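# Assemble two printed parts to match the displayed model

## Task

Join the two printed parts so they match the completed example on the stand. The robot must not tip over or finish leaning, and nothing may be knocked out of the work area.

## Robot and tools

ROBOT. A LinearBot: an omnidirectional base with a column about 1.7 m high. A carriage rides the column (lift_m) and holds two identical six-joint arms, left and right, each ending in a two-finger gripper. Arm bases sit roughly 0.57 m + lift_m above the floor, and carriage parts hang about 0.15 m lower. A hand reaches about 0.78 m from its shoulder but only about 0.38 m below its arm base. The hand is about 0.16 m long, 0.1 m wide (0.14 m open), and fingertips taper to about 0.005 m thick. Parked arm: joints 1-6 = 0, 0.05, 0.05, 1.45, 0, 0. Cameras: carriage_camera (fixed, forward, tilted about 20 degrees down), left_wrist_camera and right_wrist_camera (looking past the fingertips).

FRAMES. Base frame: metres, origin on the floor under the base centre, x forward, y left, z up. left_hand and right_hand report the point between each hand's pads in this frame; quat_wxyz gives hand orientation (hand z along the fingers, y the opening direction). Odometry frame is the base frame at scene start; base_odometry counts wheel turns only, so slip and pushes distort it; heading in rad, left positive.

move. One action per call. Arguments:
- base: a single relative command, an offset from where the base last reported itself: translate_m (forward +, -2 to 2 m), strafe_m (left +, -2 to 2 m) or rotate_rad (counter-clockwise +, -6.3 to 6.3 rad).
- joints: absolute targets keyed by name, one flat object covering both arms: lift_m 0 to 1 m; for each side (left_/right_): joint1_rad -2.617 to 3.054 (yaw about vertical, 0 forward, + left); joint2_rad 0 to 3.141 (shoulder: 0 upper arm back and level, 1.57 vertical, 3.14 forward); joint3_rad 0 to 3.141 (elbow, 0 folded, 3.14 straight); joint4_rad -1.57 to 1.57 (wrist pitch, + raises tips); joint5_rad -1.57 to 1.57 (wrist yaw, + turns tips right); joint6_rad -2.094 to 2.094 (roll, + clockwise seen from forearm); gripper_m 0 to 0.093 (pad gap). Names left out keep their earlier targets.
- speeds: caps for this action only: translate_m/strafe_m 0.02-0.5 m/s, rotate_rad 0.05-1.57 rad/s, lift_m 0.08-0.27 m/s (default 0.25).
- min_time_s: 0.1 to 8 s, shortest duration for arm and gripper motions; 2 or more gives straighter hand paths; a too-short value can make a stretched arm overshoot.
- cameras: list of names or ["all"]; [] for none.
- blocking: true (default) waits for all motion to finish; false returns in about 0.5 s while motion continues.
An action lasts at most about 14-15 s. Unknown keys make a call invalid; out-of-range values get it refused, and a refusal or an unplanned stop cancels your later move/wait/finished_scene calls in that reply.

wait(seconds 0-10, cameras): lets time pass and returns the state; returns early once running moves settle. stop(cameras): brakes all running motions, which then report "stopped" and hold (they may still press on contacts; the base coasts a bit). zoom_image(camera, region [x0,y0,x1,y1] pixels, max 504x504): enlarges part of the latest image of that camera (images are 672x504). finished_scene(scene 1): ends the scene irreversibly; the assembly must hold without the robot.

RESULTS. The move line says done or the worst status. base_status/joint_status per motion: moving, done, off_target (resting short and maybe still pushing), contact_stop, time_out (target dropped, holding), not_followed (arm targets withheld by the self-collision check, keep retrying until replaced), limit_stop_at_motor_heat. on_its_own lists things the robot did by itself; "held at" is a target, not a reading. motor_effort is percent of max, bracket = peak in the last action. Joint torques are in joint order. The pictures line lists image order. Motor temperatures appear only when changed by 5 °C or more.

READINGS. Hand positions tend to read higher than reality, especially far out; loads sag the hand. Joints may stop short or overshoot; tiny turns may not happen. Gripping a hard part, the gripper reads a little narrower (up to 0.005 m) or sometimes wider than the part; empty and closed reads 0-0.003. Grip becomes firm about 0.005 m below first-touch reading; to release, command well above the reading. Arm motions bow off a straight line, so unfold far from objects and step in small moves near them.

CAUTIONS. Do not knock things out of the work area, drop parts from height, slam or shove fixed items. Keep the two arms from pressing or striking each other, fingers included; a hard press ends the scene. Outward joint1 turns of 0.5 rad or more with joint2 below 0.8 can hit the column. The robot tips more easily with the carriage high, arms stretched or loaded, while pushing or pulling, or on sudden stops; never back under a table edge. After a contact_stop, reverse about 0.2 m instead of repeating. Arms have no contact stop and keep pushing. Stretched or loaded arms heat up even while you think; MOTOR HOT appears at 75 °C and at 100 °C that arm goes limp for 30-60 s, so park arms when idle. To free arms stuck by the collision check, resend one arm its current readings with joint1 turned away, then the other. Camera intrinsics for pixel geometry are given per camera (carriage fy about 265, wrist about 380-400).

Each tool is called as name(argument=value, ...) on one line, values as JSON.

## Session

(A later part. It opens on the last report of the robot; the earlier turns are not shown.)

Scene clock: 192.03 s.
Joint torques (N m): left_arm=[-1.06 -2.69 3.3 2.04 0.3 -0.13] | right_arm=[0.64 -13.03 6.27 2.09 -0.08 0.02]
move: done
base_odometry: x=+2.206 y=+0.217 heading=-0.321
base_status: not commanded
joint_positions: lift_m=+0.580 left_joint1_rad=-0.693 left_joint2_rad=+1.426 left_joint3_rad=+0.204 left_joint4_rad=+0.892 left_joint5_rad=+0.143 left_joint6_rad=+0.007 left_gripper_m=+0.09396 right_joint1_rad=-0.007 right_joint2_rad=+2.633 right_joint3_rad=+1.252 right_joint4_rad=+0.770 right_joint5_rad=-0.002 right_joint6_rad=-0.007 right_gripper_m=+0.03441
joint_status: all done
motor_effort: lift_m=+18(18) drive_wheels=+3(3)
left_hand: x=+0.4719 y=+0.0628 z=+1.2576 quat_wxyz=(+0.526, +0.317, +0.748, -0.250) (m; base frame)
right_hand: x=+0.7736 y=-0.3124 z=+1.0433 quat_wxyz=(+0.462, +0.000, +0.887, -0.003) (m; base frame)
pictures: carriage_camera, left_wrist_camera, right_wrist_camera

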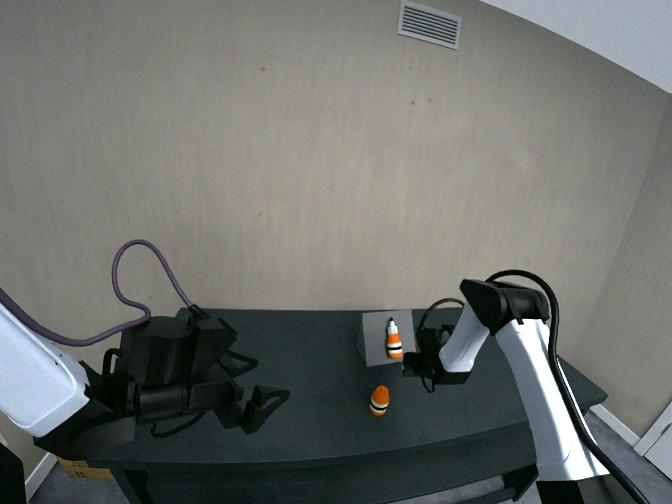

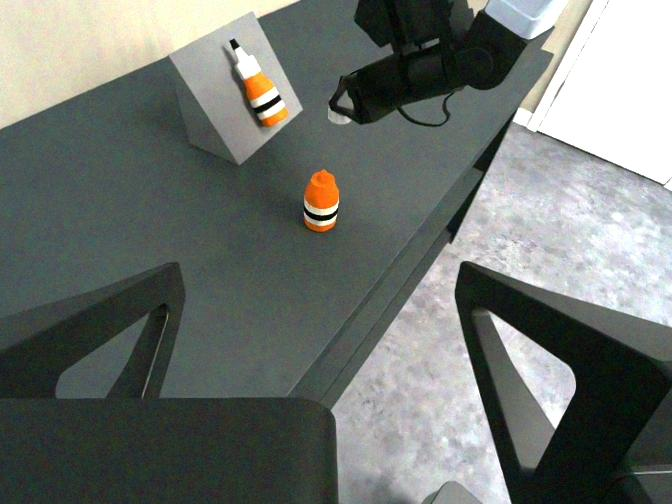

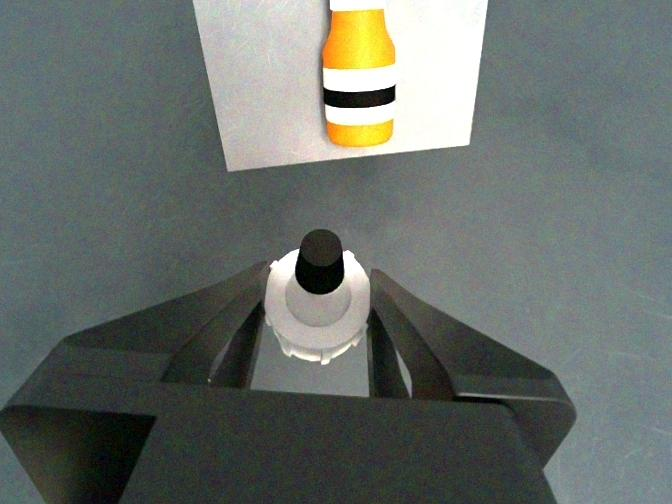

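move(joints={"right_joint1_rad": 0.22, "right_joint2_rad": 2.586, "right_joint3_rad": 1.089, "right_joint4_rad": 0.897}, min_time_s=2, cameras=["all"])

zoom_image(camera="left_wrist_camera", region=[230, 60, 450, 260])

zoom_image(camera="carriage_camera", region=[320, 340, 460, 440])

Scene clock: 205.37 s.
Joint torques (N m): left_arm=[-1.2 -2.54 3.49 2.12 0.32 -0.08] | right_arm=[0.64 -17.72 3.32 2.29 -0.08 0.02]
move: done
base_odometry: x=+2.206 y=+0.217 heading=-0.321
base_status: not commanded
joint_positions: lift_m=+0.580 left_joint1_rad=-0.693 left_joint2_rad=+1.426 left_joint3_rad=+0.204 left_joint4_rad=+0.893 left_joint5_rad=+0.143 left_joint6_rad=+0.007 left_gripper_m=+0.09396 right_joint1_rad=+0.213 right_joint2_rad=+2.633 right_joint3_rad=+1.095 right_joint4_rad=+0.871 right_joint5_rad=-0.002 right_joint6_rad=-0.007 right_gripper_m=+0.03441
joint_status: all done
motor_effort: lift_m=+18(18) drive_wheels=+3(3)
left_hand: x=+0.4720 y=+0.0627 z=+1.2580 quat_wxyz=(+0.527, +0.317, +0.748, -0.250) (m; base frame)
right_hand: x=+0.7164 y=-0.1997 z=+1.0183 quat_wxyz=(+0.434, -0.099, +0.894, +0.046) (m; base frame)
pictures: carriage_camera, left_wrist_camera, right_wrist_camera

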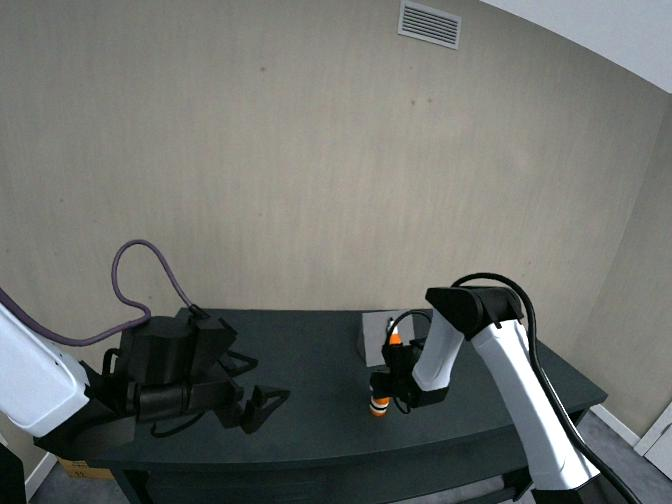

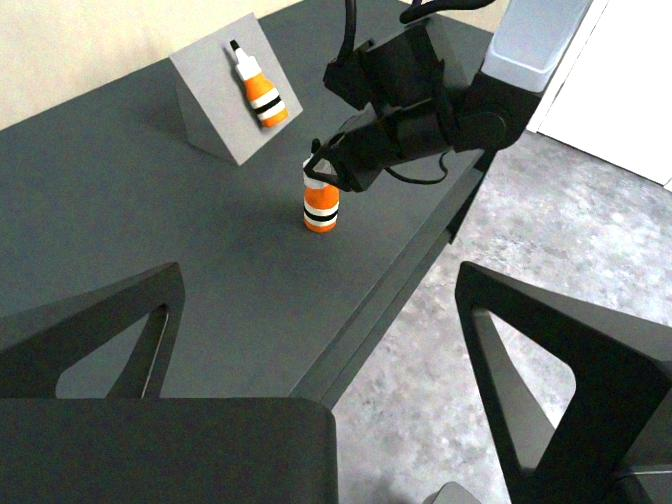

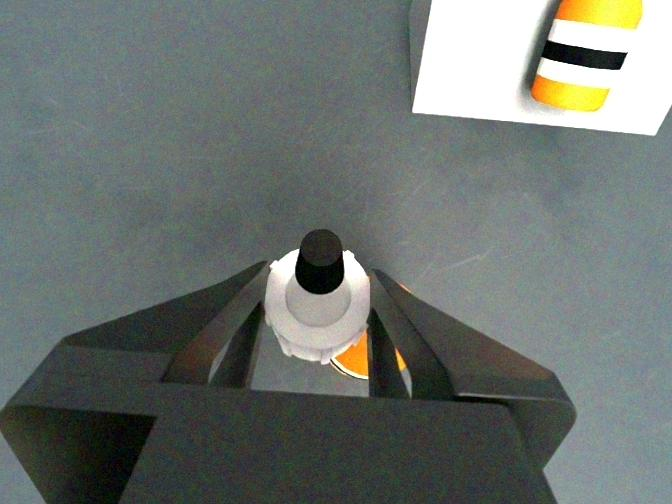

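Scaled by 2.291 from the camera's 672x504 image, which has a finer 960x720 frame.

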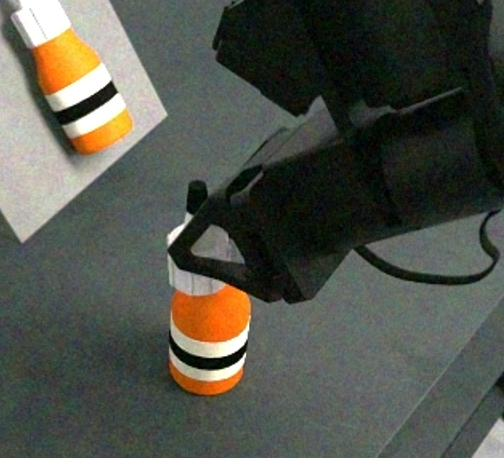

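Scaled by 3.600 from the camera's 672x504 image, which has a finer 960x720 frame.

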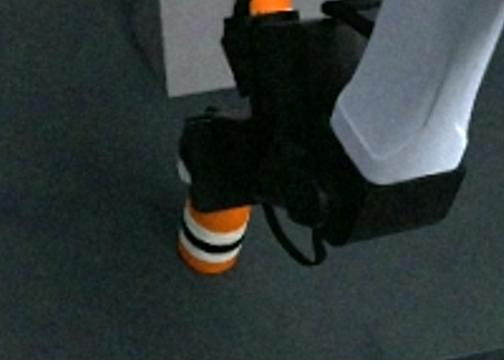

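move(joints={"lift_m": 0.59, "right_joint1_rad": 0.178}, cameras=["all"])

zoom_image(camera="left_wrist_camera", region=[230, 60, 450, 260])

zoom_image(camera="carriage_camera", region=[320, 340, 460, 440])

Scene clock: 215.40 s.
Joint torques (N m): left_arm=[-0.79 -3.03 3.66 1.98 0.34 -0.08] | right_arm=[-0.08 -16.95 3.73 2.18 -0.06 -0.01]
Motor temperatures (°C): left_arm=[22 24 26 36 22 21 22] | right_arm=[22 37 25 30 20 19 24]
move: done
base_odometry: x=+2.206 y=+0.217 heading=-0.321
base_status: not commanded
joint_positions: lift_m=+0.590 left_joint1_rad=-0.693 left_joint2_rad=+1.429 left_joint3_rad=+0.201 left_joint4_rad=+0.904 left_joint5_rad=+0.145 left_joint6_rad=+0.007 left_gripper_m=+0.09396 right_joint1_rad=+0.179 right_joint2_rad=+2.626 right_joint3_rad=+1.091 right_joint4_rad=+0.882 right_joint5_rad=-0.001 right_joint6_rad=-0.007 right_gripper_m=+0.03441
joint_status: all done
motor_effort: lift_m=+18(22) drive_wheels=+2(4)
left_hand: x=+0.4714 y=+0.0623 z=+1.2685 quat_wxyz=(+0.529, +0.318, +0.746, -0.251) (m; base frame)
right_hand: x=+0.7217 y=-0.2165 z=+1.0330 quat_wxyz=(+0.441, -0.084, +0.893, +0.039) (m; base frame)
pictures: carriage_camera, left_wrist_camera, right_wrist_camera

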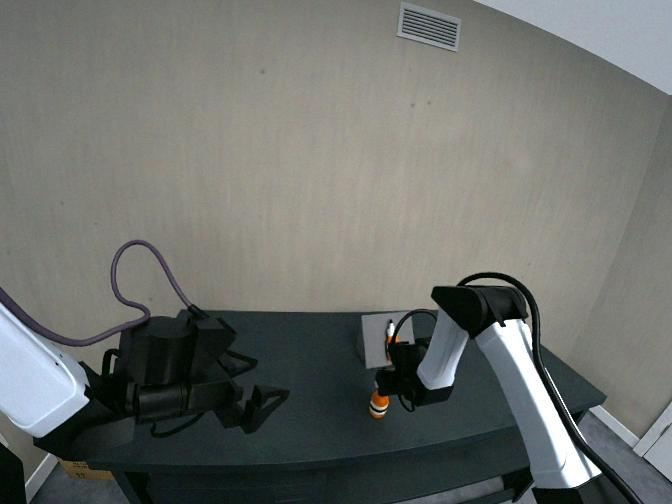

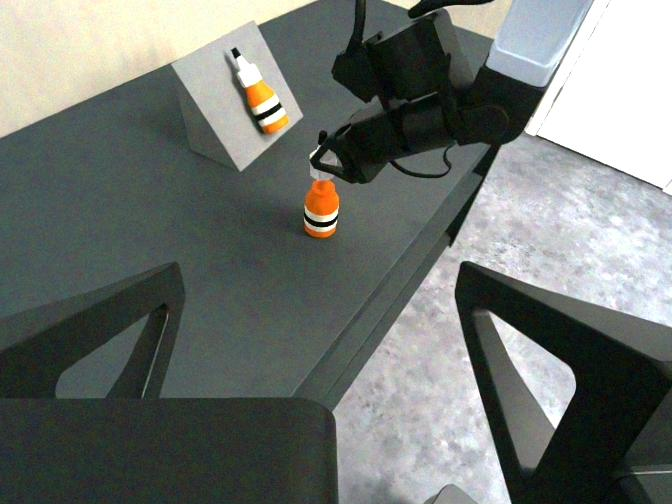

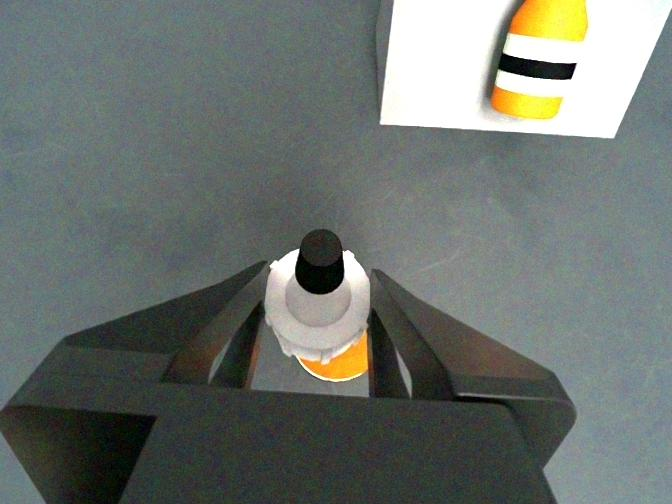

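Scaled by 2.291 from the camera's 672x504 image, which has a finer 960x720 frame.

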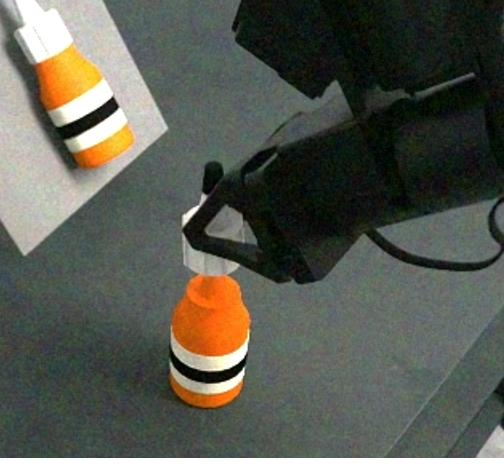

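Scaled by 3.600 from the camera's 672x504 image, which has a finer 960x720 frame.

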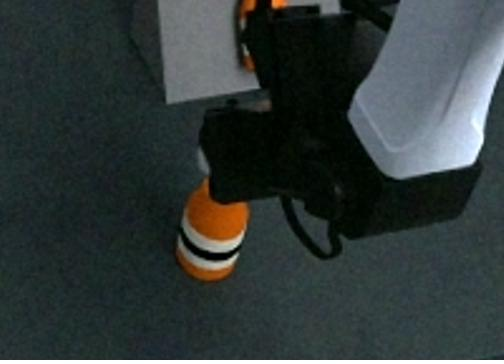

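move(joints={"right_joint1_rad": 0.16, "right_joint3_rad": 1.108, "right_joint4_rad": 0.885}, cameras=["all"])

zoom_image(camera="left_wrist_camera", region=[270, 120, 370, 250])

zoom_image(camera="right_wrist_camera", region=[220, 200, 420, 400])

Scene clock: 225.30 s.
Joint torques (N m): left_arm=[-0.83 -3.03 3.84 2 0.27 -0.11] | right_arm=[-0.59 -16.95 5.41 2.02 -0.07 0.01]
Motor temperatures (°C): left_arm=[22 24 26 35 22 21 22] | right_arm=[22 42 25 30 20 19 24]
move: done
base_odometry: x=+2.206 y=+0.217 heading=-0.321
base_status: not commanded
joint_positions: lift_m=+0.590 left_joint1_rad=-0.694 left_joint2_rad=+1.429 left_joint3_rad=+0.201 left_joint4_rad=+0.904 left_joint5_rad=+0.145 left_joint6_rad=+0.007 left_gripper_m=+0.09396 right_joint1_rad=+0.168 right_joint2_rad=+2.626 right_joint3_rad=+1.091 right_joint4_rad=+0.882 right_joint5_rad=-0.001 right_joint6_rad=-0.007 right_gripper_m=+0.03441
joint_status: all done
motor_effort: lift_m=+18(18) drive_wheels=+2(3)
left_hand: x=+0.4713 y=+0.0622 z=+1.2685 quat_wxyz=(+0.528, +0.318, +0.746, -0.251) (m; base frame)
right_hand: x=+0.7228 y=-0.2223 z=+1.0330 quat_wxyz=(+0.442, -0.078, +0.893, +0.036) (m; base frame)
pictures: carriage_camera, left_wrist_camera, right_wrist_camera

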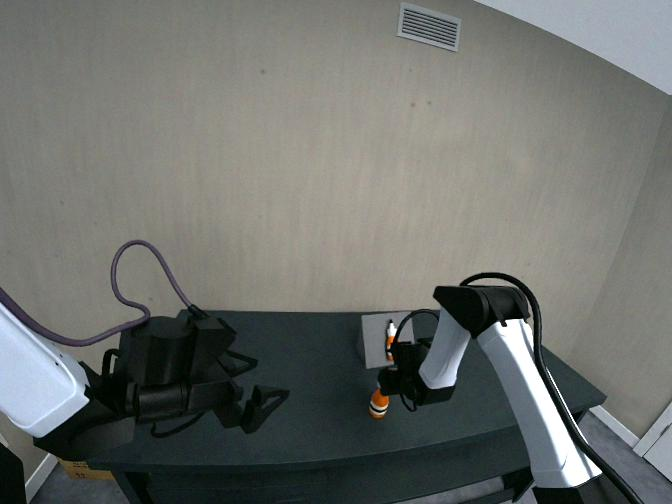

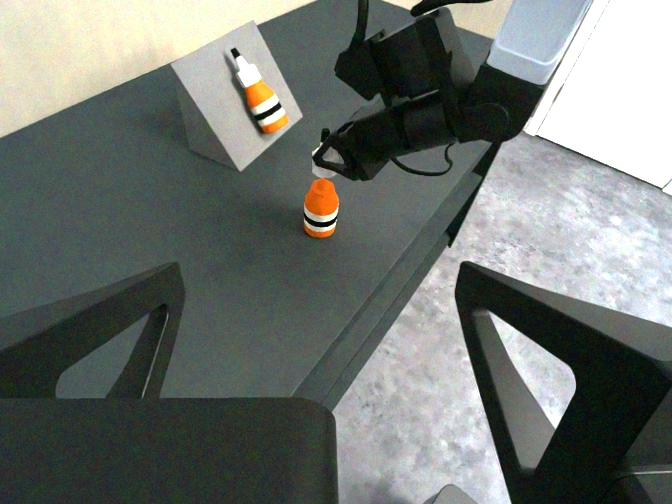

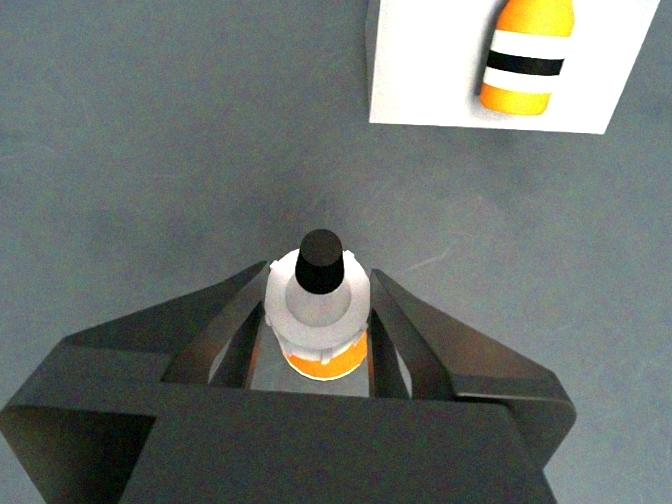

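Scaled by 3.877 from the camera's 672x504 image, which has a finer 960x720 frame.

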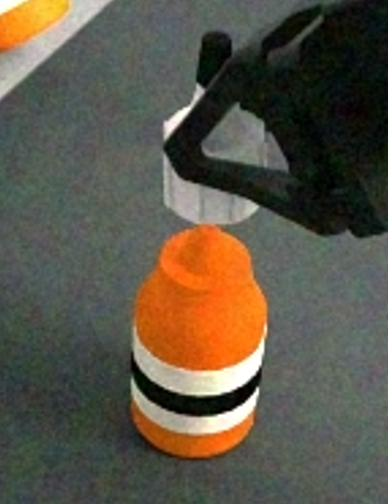

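Scaled by 2.520 from the camera's 672x504 image, which has a finer 960x720 frame.

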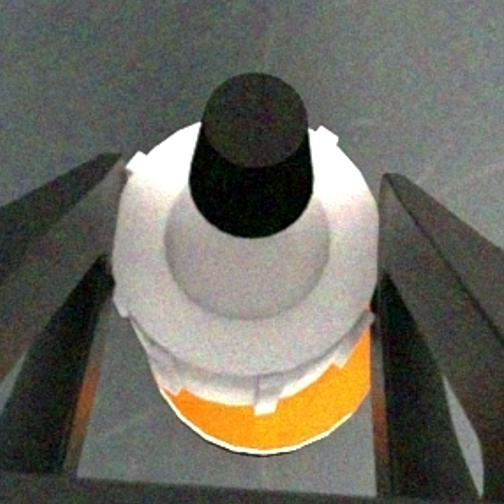

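move(joints={"right_joint1_rad": 0.155, "right_joint3_rad": 1.125, "right_joint4_rad": 0.87, "lift_m": 0.578}, speeds={"lift_m": 0.08}, cameras=["all"])

zoom_image(camera="left_wrist_camera", region=[270, 120, 370, 250])

zoom_image(camera="right_wrist_camera", region=[220, 200, 420, 400])

Scene clock: 233.17 s.
Joint torques (N m): left_arm=[-0.79 -3 3.75 2 0.23 -0.15] | right_arm=[-0.72 -16.99 5.75 2 -0.08 0.04]
move: done
base_odometry: x=+2.206 y=+0.217 heading=-0.321
base_status: not commanded
joint_positions: lift_m=+0.578 left_joint1_rad=-0.694 left_joint2_rad=+1.429 left_joint3_rad=+0.201 left_joint4_rad=+0.904 left_joint5_rad=+0.146 left_joint6_rad=+0.007 left_gripper_m=+0.09396 right_joint1_rad=+0.163 right_joint2_rad=+2.625 right_joint3_rad=+1.107 right_joint4_rad=+0.872 right_joint5_rad=-0.001 right_joint6_rad=-0.007 right_gripper_m=+0.03441
joint_status: all done
motor_effort: lift_m=+15(15) drive_wheels=+3(4)
left_hand: x=+0.4711 y=+0.0621 z=+1.2569 quat_wxyz=(+0.528, +0.318, +0.746, -0.252) (m; base frame)
right_hand: x=+0.7280 y=-0.2238 z=+1.0241 quat_wxyz=(+0.445, -0.076, +0.892, +0.035) (m; base frame)
pictures: carriage_camera, left_wrist_camera, right_wrist_camera

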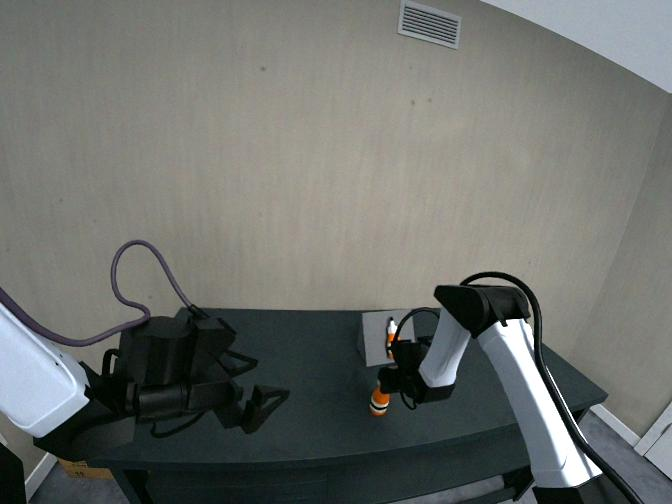

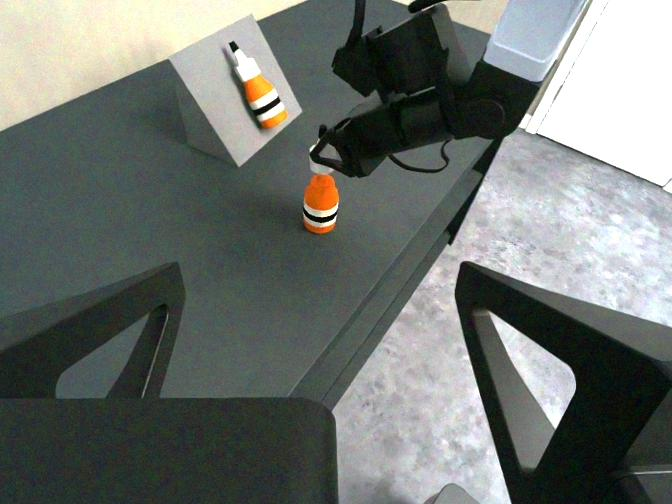

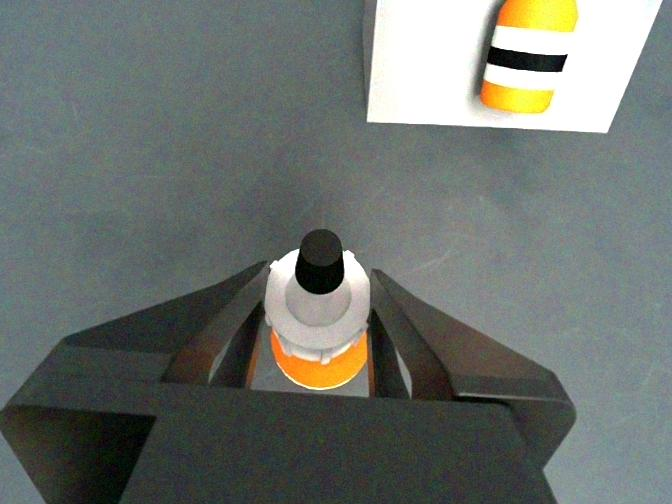

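Scaled by 3.877 from the camera's 672x504 image, which has a finer 960x720 frame.

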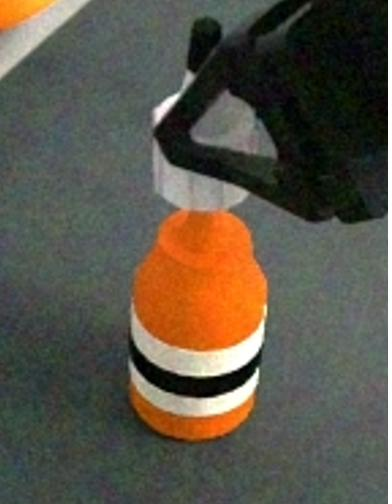

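Scaled by 2.520 from the camera's 672x504 image, which has a finer 960x720 frame.

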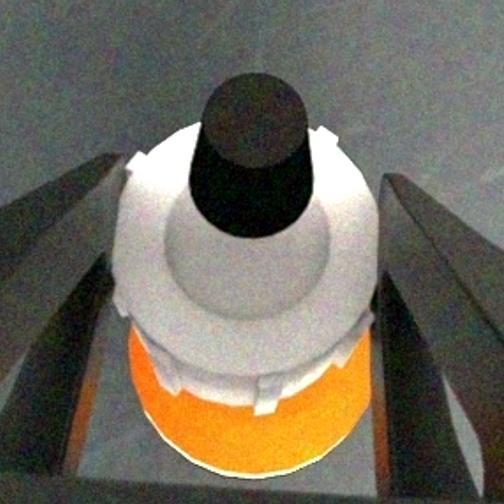

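move(joints={"lift_m": 0.566}, speeds={"lift_m": 0.08}, cameras=["left_wrist_camera", "right_wrist_camera"])

zoom_image(camera="left_wrist_camera", region=[270, 110, 370, 240])

zoom_image(camera="right_wrist_camera", region=[220, 200, 420, 400])

Scene clock: 241.07 s.
Joint torques (N m): left_arm=[-0.76 -2.85 3.44 2 0.31 -0.05] | right_arm=[-0.8 -16.98 5.39 2.07 -0.06 0.02]
Motor temperatures (°C): left_arm=[22 24 25 35 22 21 22] | right_arm=[22 47 25 30 20 19 24]
move: done
base_odometry: x=+2.206 y=+0.217 heading=-0.321
base_status: not commanded
joint_positions: lift_m=+0.566 left_joint1_rad=-0.694 left_joint2_rad=+1.429 left_joint3_rad=+0.201 left_joint4_rad=+0.904 left_joint5_rad=+0.146 left_joint6_rad=+0.007 left_gripper_m=+0.09396 right_joint1_rad=+0.163 right_joint2_rad=+2.624 right_joint3_rad=+1.111 right_joint4_rad=+0.865 right_joint5_rad=-0.001 right_joint6_rad=-0.007 right_gripper_m=+0.03441
joint_status: all done
motor_effort: lift_m=+15(15) drive_wheels=-4(4)
left_hand: x=+0.4711 y=+0.0620 z=+1.2450 quat_wxyz=(+0.528, +0.318, +0.746, -0.252) (m; base frame)
right_hand: x=+0.7285 y=-0.2237 z=+1.0120 quat_wxyz=(+0.443, -0.076, +0.892, +0.035) (m; base frame)
pictures: left_wrist_camera, right_wrist_camera

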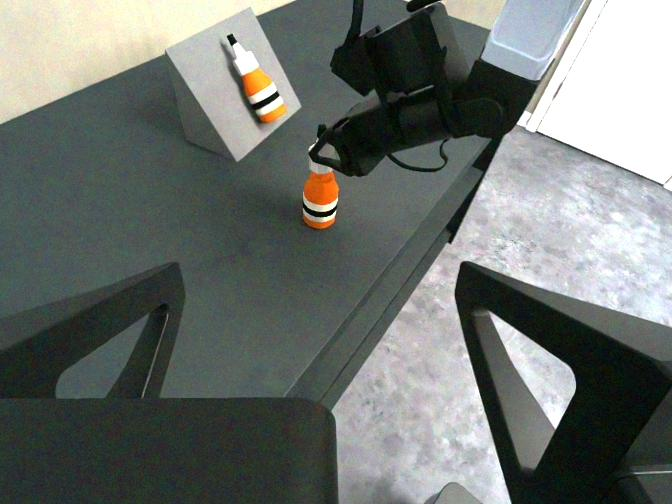

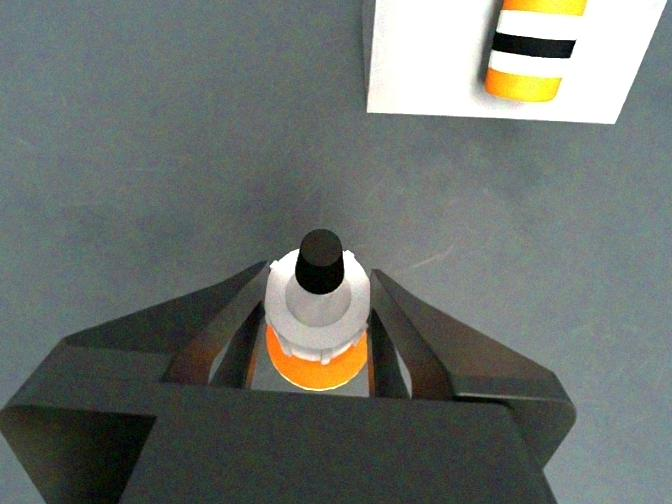

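Scaled by 3.877 from the camera's 672x504 image, which has a finer 960x720 frame.

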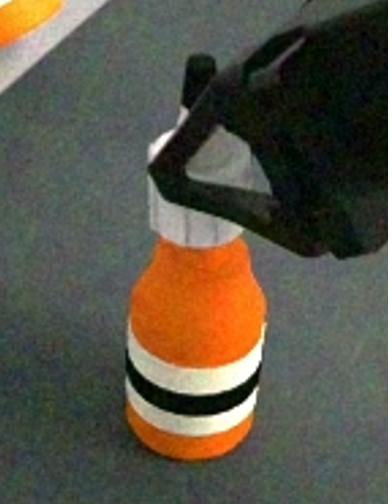

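Scaled by 2.520 from the camera's 672x504 image, which has a finer 960x720 frame.

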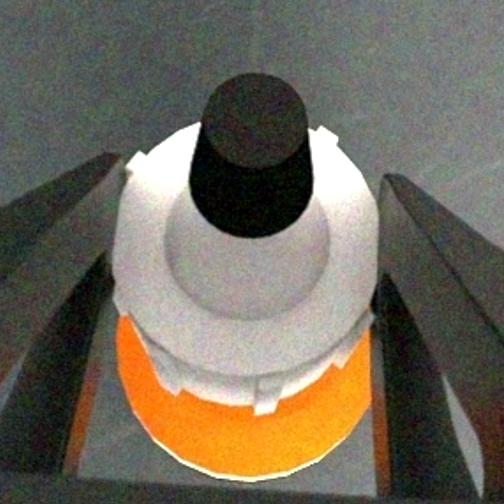

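move(joints={"lift_m": 0.556}, speeds={"lift_m": 0.08}, cameras=["left_wrist_camera", "right_wrist_camera"])

zoom_image(camera="left_wrist_camera", region=[270, 110, 370, 240])

zoom_image(camera="right_wrist_camera", region=[220, 200, 420, 400])

Scene clock: 249.03 s.
Joint torques (N m): left_arm=[-0.65 -2.8 3.85 2.02 0.3 -0.14] | right_arm=[-0.87 -16.95 5.2 2.14 -0.07 0.01]
move: done
base_odometry: x=+2.206 y=+0.217 heading=-0.321
base_status: not commanded
joint_positions: lift_m=+0.556 left_joint1_rad=-0.694 left_joint2_rad=+1.429 left_joint3_rad=+0.201 left_joint4_rad=+0.903 left_joint5_rad=+0.146 left_joint6_rad=+0.007 left_gripper_m=+0.09396 right_joint1_rad=+0.163 right_joint2_rad=+2.623 right_joint3_rad=+1.113 right_joint4_rad=+0.859 right_joint5_rad=-0.001 right_joint6_rad=-0.007 right_gripper_m=+0.03441
joint_status: all done
motor_effort: lift_m=+14(15) drive_wheels=-4(4)
left_hand: x=+0.4711 y=+0.0620 z=+1.2348 quat_wxyz=(+0.528, +0.318, +0.746, -0.252) (m; base frame)
right_hand: x=+0.7289 y=-0.2237 z=+1.0022 quat_wxyz=(+0.442, -0.076, +0.893, +0.035) (m; base frame)
pictures: left_wrist_camera, right_wrist_camera

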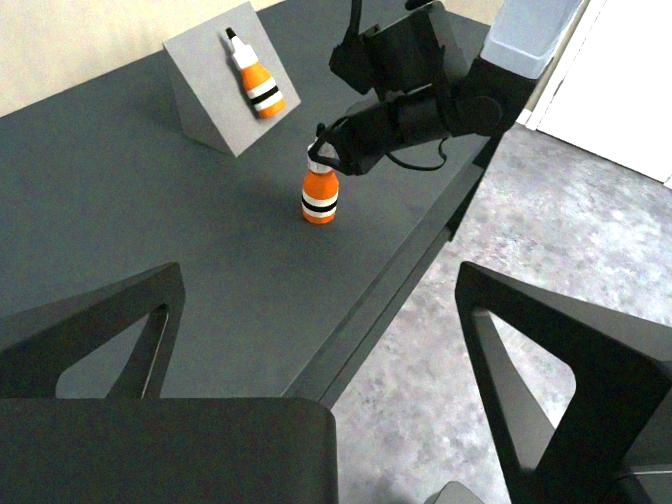

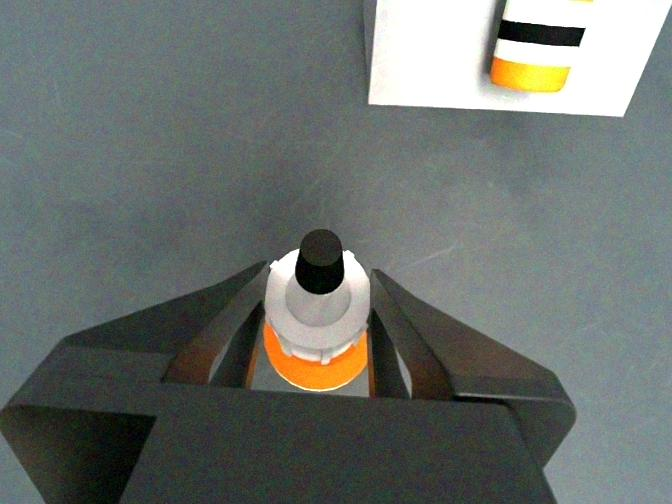

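Scaled by 3.877 from the camera's 672x504 image, which has a finer 960x720 frame.

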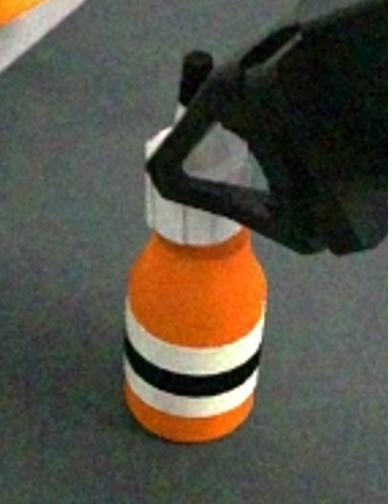

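Scaled by 2.520 from the camera's 672x504 image, which has a finer 960x720 frame.

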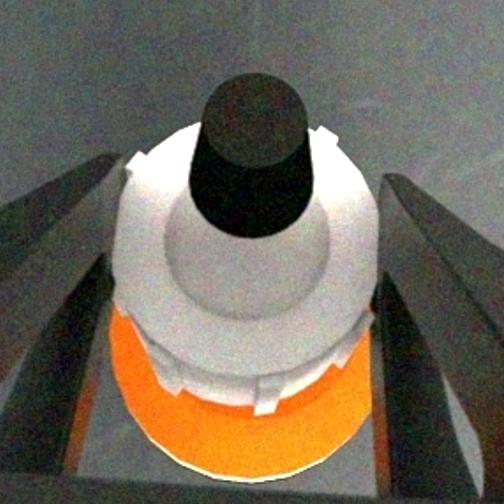

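move(joints={"lift_m": 0.549}, speeds={"lift_m": 0.08}, cameras=["left_wrist_camera", "right_wrist_camera"])

zoom_image(camera="left_wrist_camera", region=[270, 110, 370, 240])

Scene clock: 252.83 s.
Joint torques (N m): left_arm=[-0.87 -2.89 3.89 2.02 0.27 -0.11] | right_arm=[-0.57 -16.72 5.12 2.11 -0.07 0.02]
move: done
base_odometry: x=+2.206 y=+0.217 heading=-0.321
base_status: not commanded
joint_positions: lift_m=+0.549 left_joint1_rad=-0.694 left_joint2_rad=+1.429 left_joint3_rad=+0.199 left_joint4_rad=+0.903 left_joint5_rad=+0.146 left_joint6_rad=+0.007 left_gripper_m=+0.09396 right_joint1_rad=+0.161 right_joint2_rad=+2.622 right_joint3_rad=+1.114 right_joint4_rad=+0.862 right_joint5_rad=-0.001 right_joint6_rad=-0.007 right_gripper_m=+0.03441
joint_status: all done
motor_effort: lift_m=+14(15) drive_wheels=-4(4)
left_hand: x=+0.4706 y=+0.0623 z=+1.2272 quat_wxyz=(+0.527, +0.319, +0.746, -0.252) (m; base frame)
right_hand: x=+0.7301 y=-0.2243 z=+0.9965 quat_wxyz=(+0.445, -0.076, +0.892, +0.035) (m; base frame)
pictures: left_wrist_camera, right_wrist_camera

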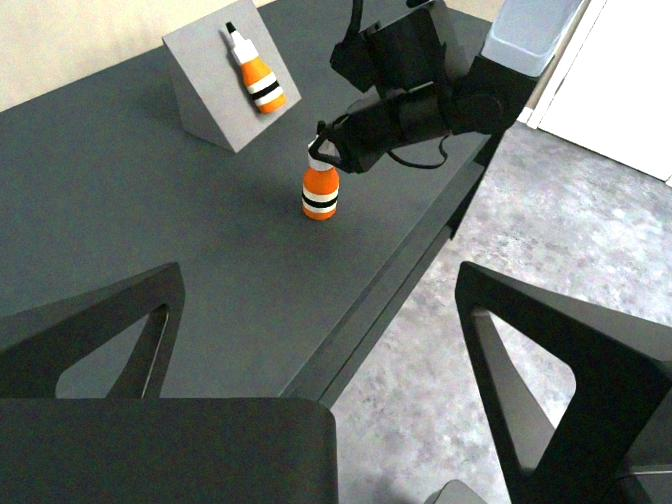

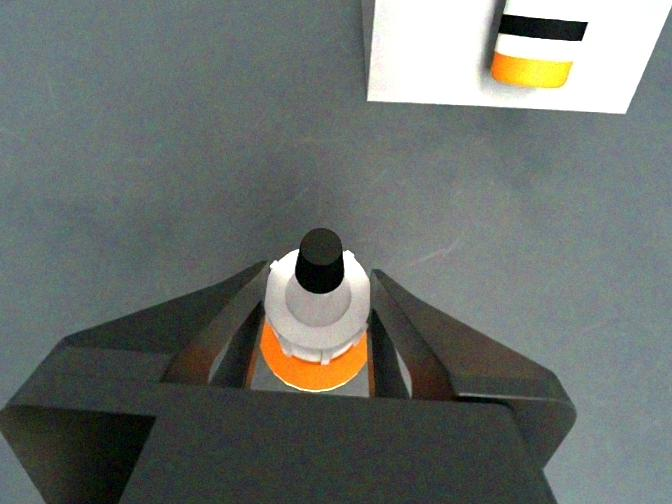

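Scaled by 3.877 from the camera's 672x504 image, which has a finer 960x720 frame.

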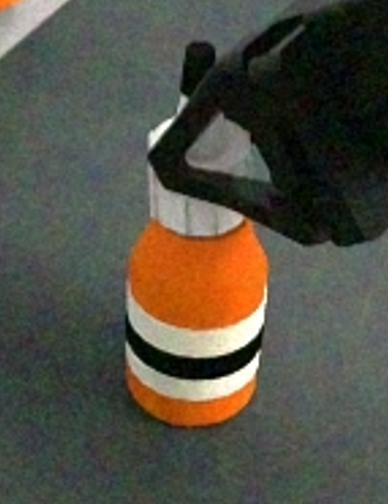

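move(joints={"lift_m": 0.54}, speeds={"lift_m": 0.08}, cameras=["left_wrist_camera", "right_wrist_camera"])

zoom_image(camera="left_wrist_camera", region=[210, 10, 370, 240])

zoom_image(camera="right_wrist_camera", region=[220, 200, 420, 400])

Scene clock: 262.63 s.
Joint torques (N m): left_arm=[-0.91 -3.15 3.56 2.03 0.32 -0.11] | right_arm=[-0.69 -16.58 5.01 1.79 -0.06 0.04]
move: done
base_odometry: x=+2.206 y=+0.217 heading=-0.321
base_status: not commanded
joint_positions: lift_m=+0.540 left_joint1_rad=-0.694 left_joint2_rad=+1.429 left_joint3_rad=+0.199 left_joint4_rad=+0.903 left_joint5_rad=+0.146 left_joint6_rad=+0.007 left_gripper_m=+0.09396 right_joint1_rad=+0.161 right_joint2_rad=+2.618 right_joint3_rad=+1.116 right_joint4_rad=+0.887 right_joint5_rad=-0.001 right_joint6_rad=-0.007 right_gripper_m=+0.03441
joint_status: all done
motor_effort: lift_m=+14(14) drive_wheels=+3(4)
left_hand: x=+0.4706 y=+0.0623 z=+1.2181 quat_wxyz=(+0.527, +0.319, +0.747, -0.252) (m; base frame)
right_hand: x=+0.7354 y=-0.2235 z=+0.9949 quat_wxyz=(+0.458, -0.075, +0.885, +0.036) (m; base frame)
pictures: left_wrist_camera, right_wrist_camera

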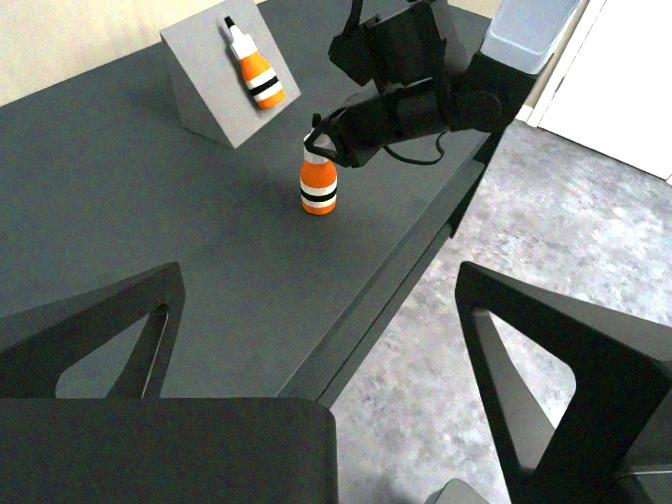

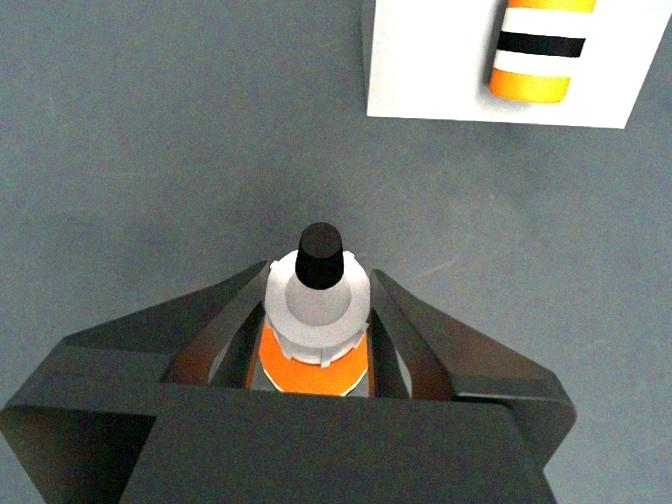

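Scaled by 2.191 from the camera's 672x504 image, which has a finer 960x720 frame.

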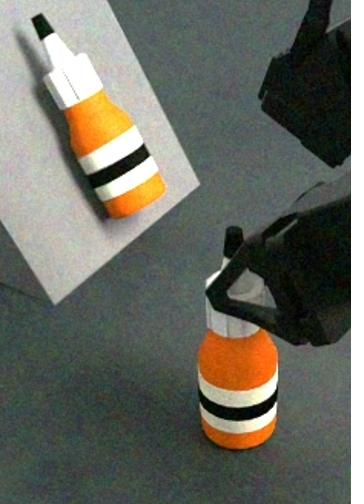

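Scaled by 2.520 from the camera's 672x504 image, which has a finer 960x720 frame.

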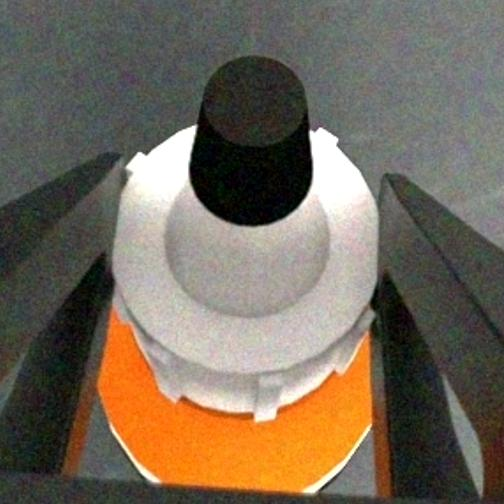

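zoom_image(camera="left_wrist_camera", region=[285, 105, 355, 225])

zoom_image(camera="left_wrist_camera", region=[215, 10, 295, 115])

Scaled by 4.200 from the camera's 672x504 image, which has a finer 960x720 frame.

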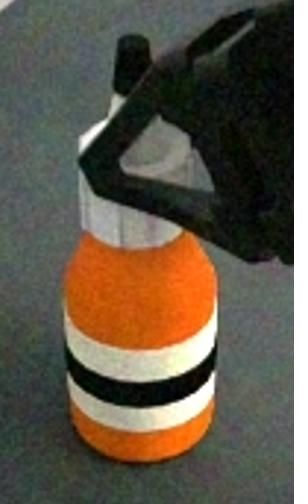

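Scaled by 4.800 from the camera's 672x504 image, which has a finer 960x720 frame.

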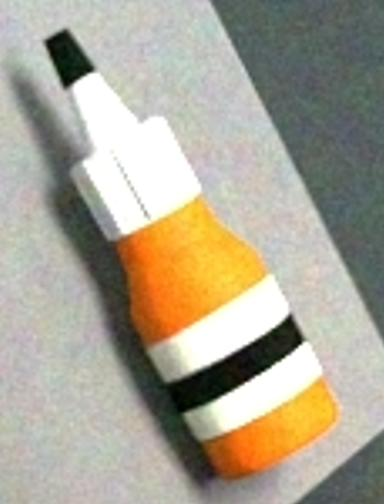

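move(joints={"lift_m": 0.522}, speeds={"lift_m": 0.08}, cameras=["left_wrist_camera", "right_wrist_camera"])

zoom_image(camera="left_wrist_camera", region=[285, 100, 355, 220])

zoom_image(camera="right_wrist_camera", region=[220, 200, 420, 400])

Scene clock: 285.40 s.
Joint torques (N m): left_arm=[-0.83 -3.19 3.89 2.01 0.24 -0.11] | right_arm=[-0.62 -14.78 4.68 1.42 -0.07 0.04]
move: done
base_odometry: x=+2.206 y=+0.217 heading=-0.321
base_status: not commanded
joint_positions: lift_m=+0.522 left_joint1_rad=-0.694 left_joint2_rad=+1.429 left_joint3_rad=+0.199 left_joint4_rad=+0.903 left_joint5_rad=+0.146 left_joint6_rad=+0.007 left_gripper_m=+0.09396 right_joint1_rad=+0.161 right_joint2_rad=+2.600 right_joint3_rad=+1.122 right_joint4_rad=+0.925 right_joint5_rad=-0.001 right_joint6_rad=-0.007 right_gripper_m=+0.03441
joint_status: all done
motor_effort: lift_m=+13(14) drive_wheels=+3(3)
left_hand: x=+0.4707 y=+0.0623 z=+1.2004 quat_wxyz=(+0.527, +0.319, +0.746, -0.252) (m; base frame)
right_hand: x=+0.7470 y=-0.2216 z=+0.9959 quat_wxyz=(+0.485, -0.074, +0.870, +0.038) (m; base frame)
pictures: left_wrist_camera, right_wrist_camera

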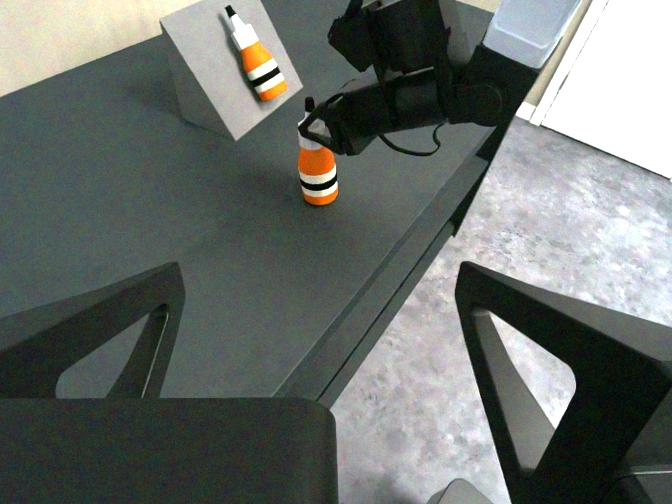

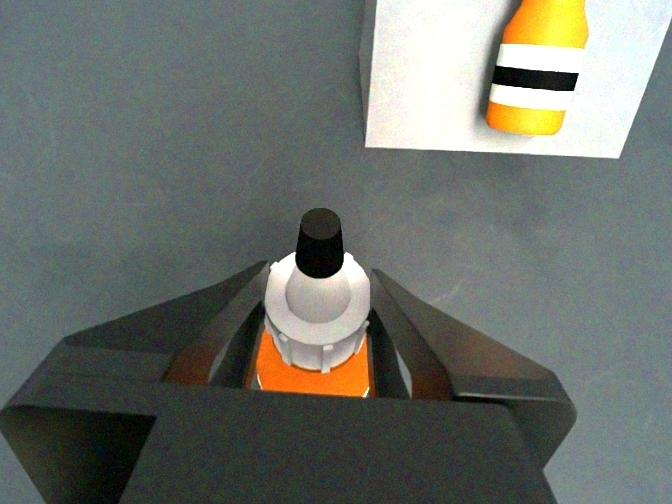

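Scaled by 4.200 from the camera's 672x504 image, which has a finer 960x720 frame.

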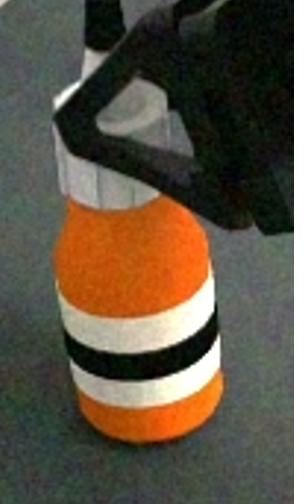

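Scaled by 2.520 from the camera's 672x504 image, which has a finer 960x720 frame.

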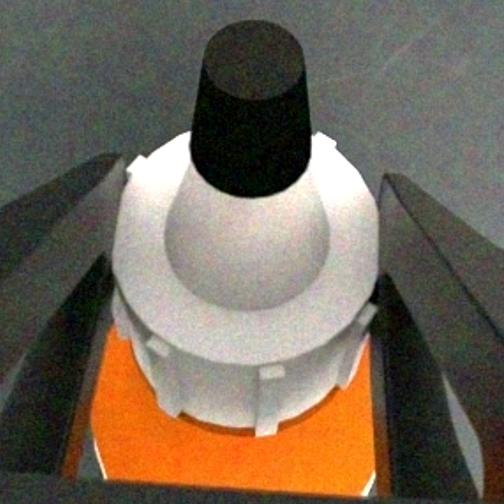

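move(joints={"lift_m": 0.548}, speeds={"lift_m": 0.08}, cameras=["left_wrist_camera", "right_wrist_camera"])

zoom_image(camera="left_wrist_camera", region=[285, 100, 355, 220])

zoom_image(camera="right_wrist_camera", region=[220, 200, 420, 400])

Scene clock: 293.33 s.
Joint torques (N m): left_arm=[-0.77 -3.14 3.89 2.01 0.32 -0.07] | right_arm=[-0.62 -14.65 4.55 2.02 -0.07 0.03]
move: done
base_odometry: x=+2.206 y=+0.217 heading=-0.321
base_status: not commanded
joint_positions: lift_m=+0.548 left_joint1_rad=-0.694 left_joint2_rad=+1.429 left_joint3_rad=+0.199 left_joint4_rad=+0.906 left_joint5_rad=+0.146 left_joint6_rad=+0.007 left_gripper_m=+0.09396 right_joint1_rad=+0.161 right_joint2_rad=+2.600 right_joint3_rad=+1.122 right_joint4_rad=+0.872 right_joint5_rad=-0.001 right_joint6_rad=-0.007 right_gripper_m=+0.03441
joint_status: all done
motor_effort: lift_m=+18(22) drive_wheels=+2(3)
left_hand: x=+0.4708 y=+0.0622 z=+1.2262 quat_wxyz=(+0.528, +0.318, +0.746, -0.252) (m; base frame)
right_hand: x=+0.7400 y=-0.2227 z=+1.0103 quat_wxyz=(+0.462, -0.075, +0.883, +0.036) (m; base frame)
pictures: left_wrist_camera, right_wrist_camera

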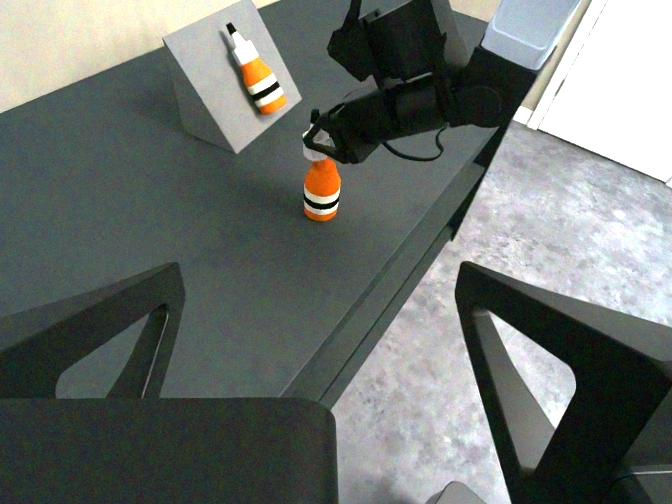

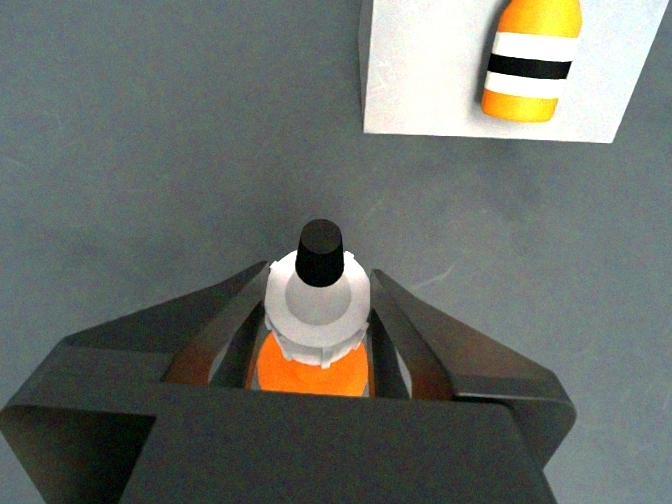

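Scaled by 4.200 from the camera's 672x504 image, which has a finer 960x720 frame.

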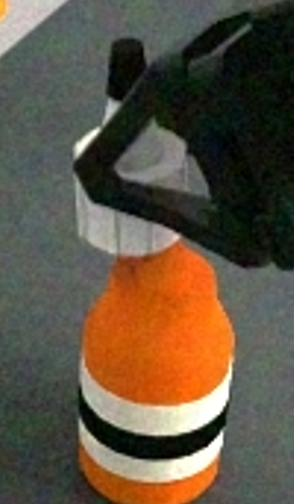

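Scaled by 2.520 from the camera's 672x504 image, which has a finer 960x720 frame.

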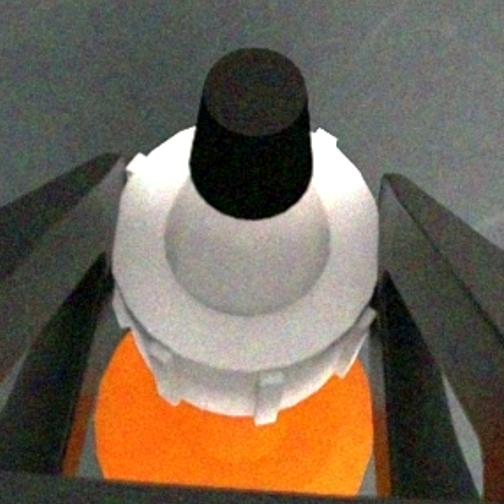

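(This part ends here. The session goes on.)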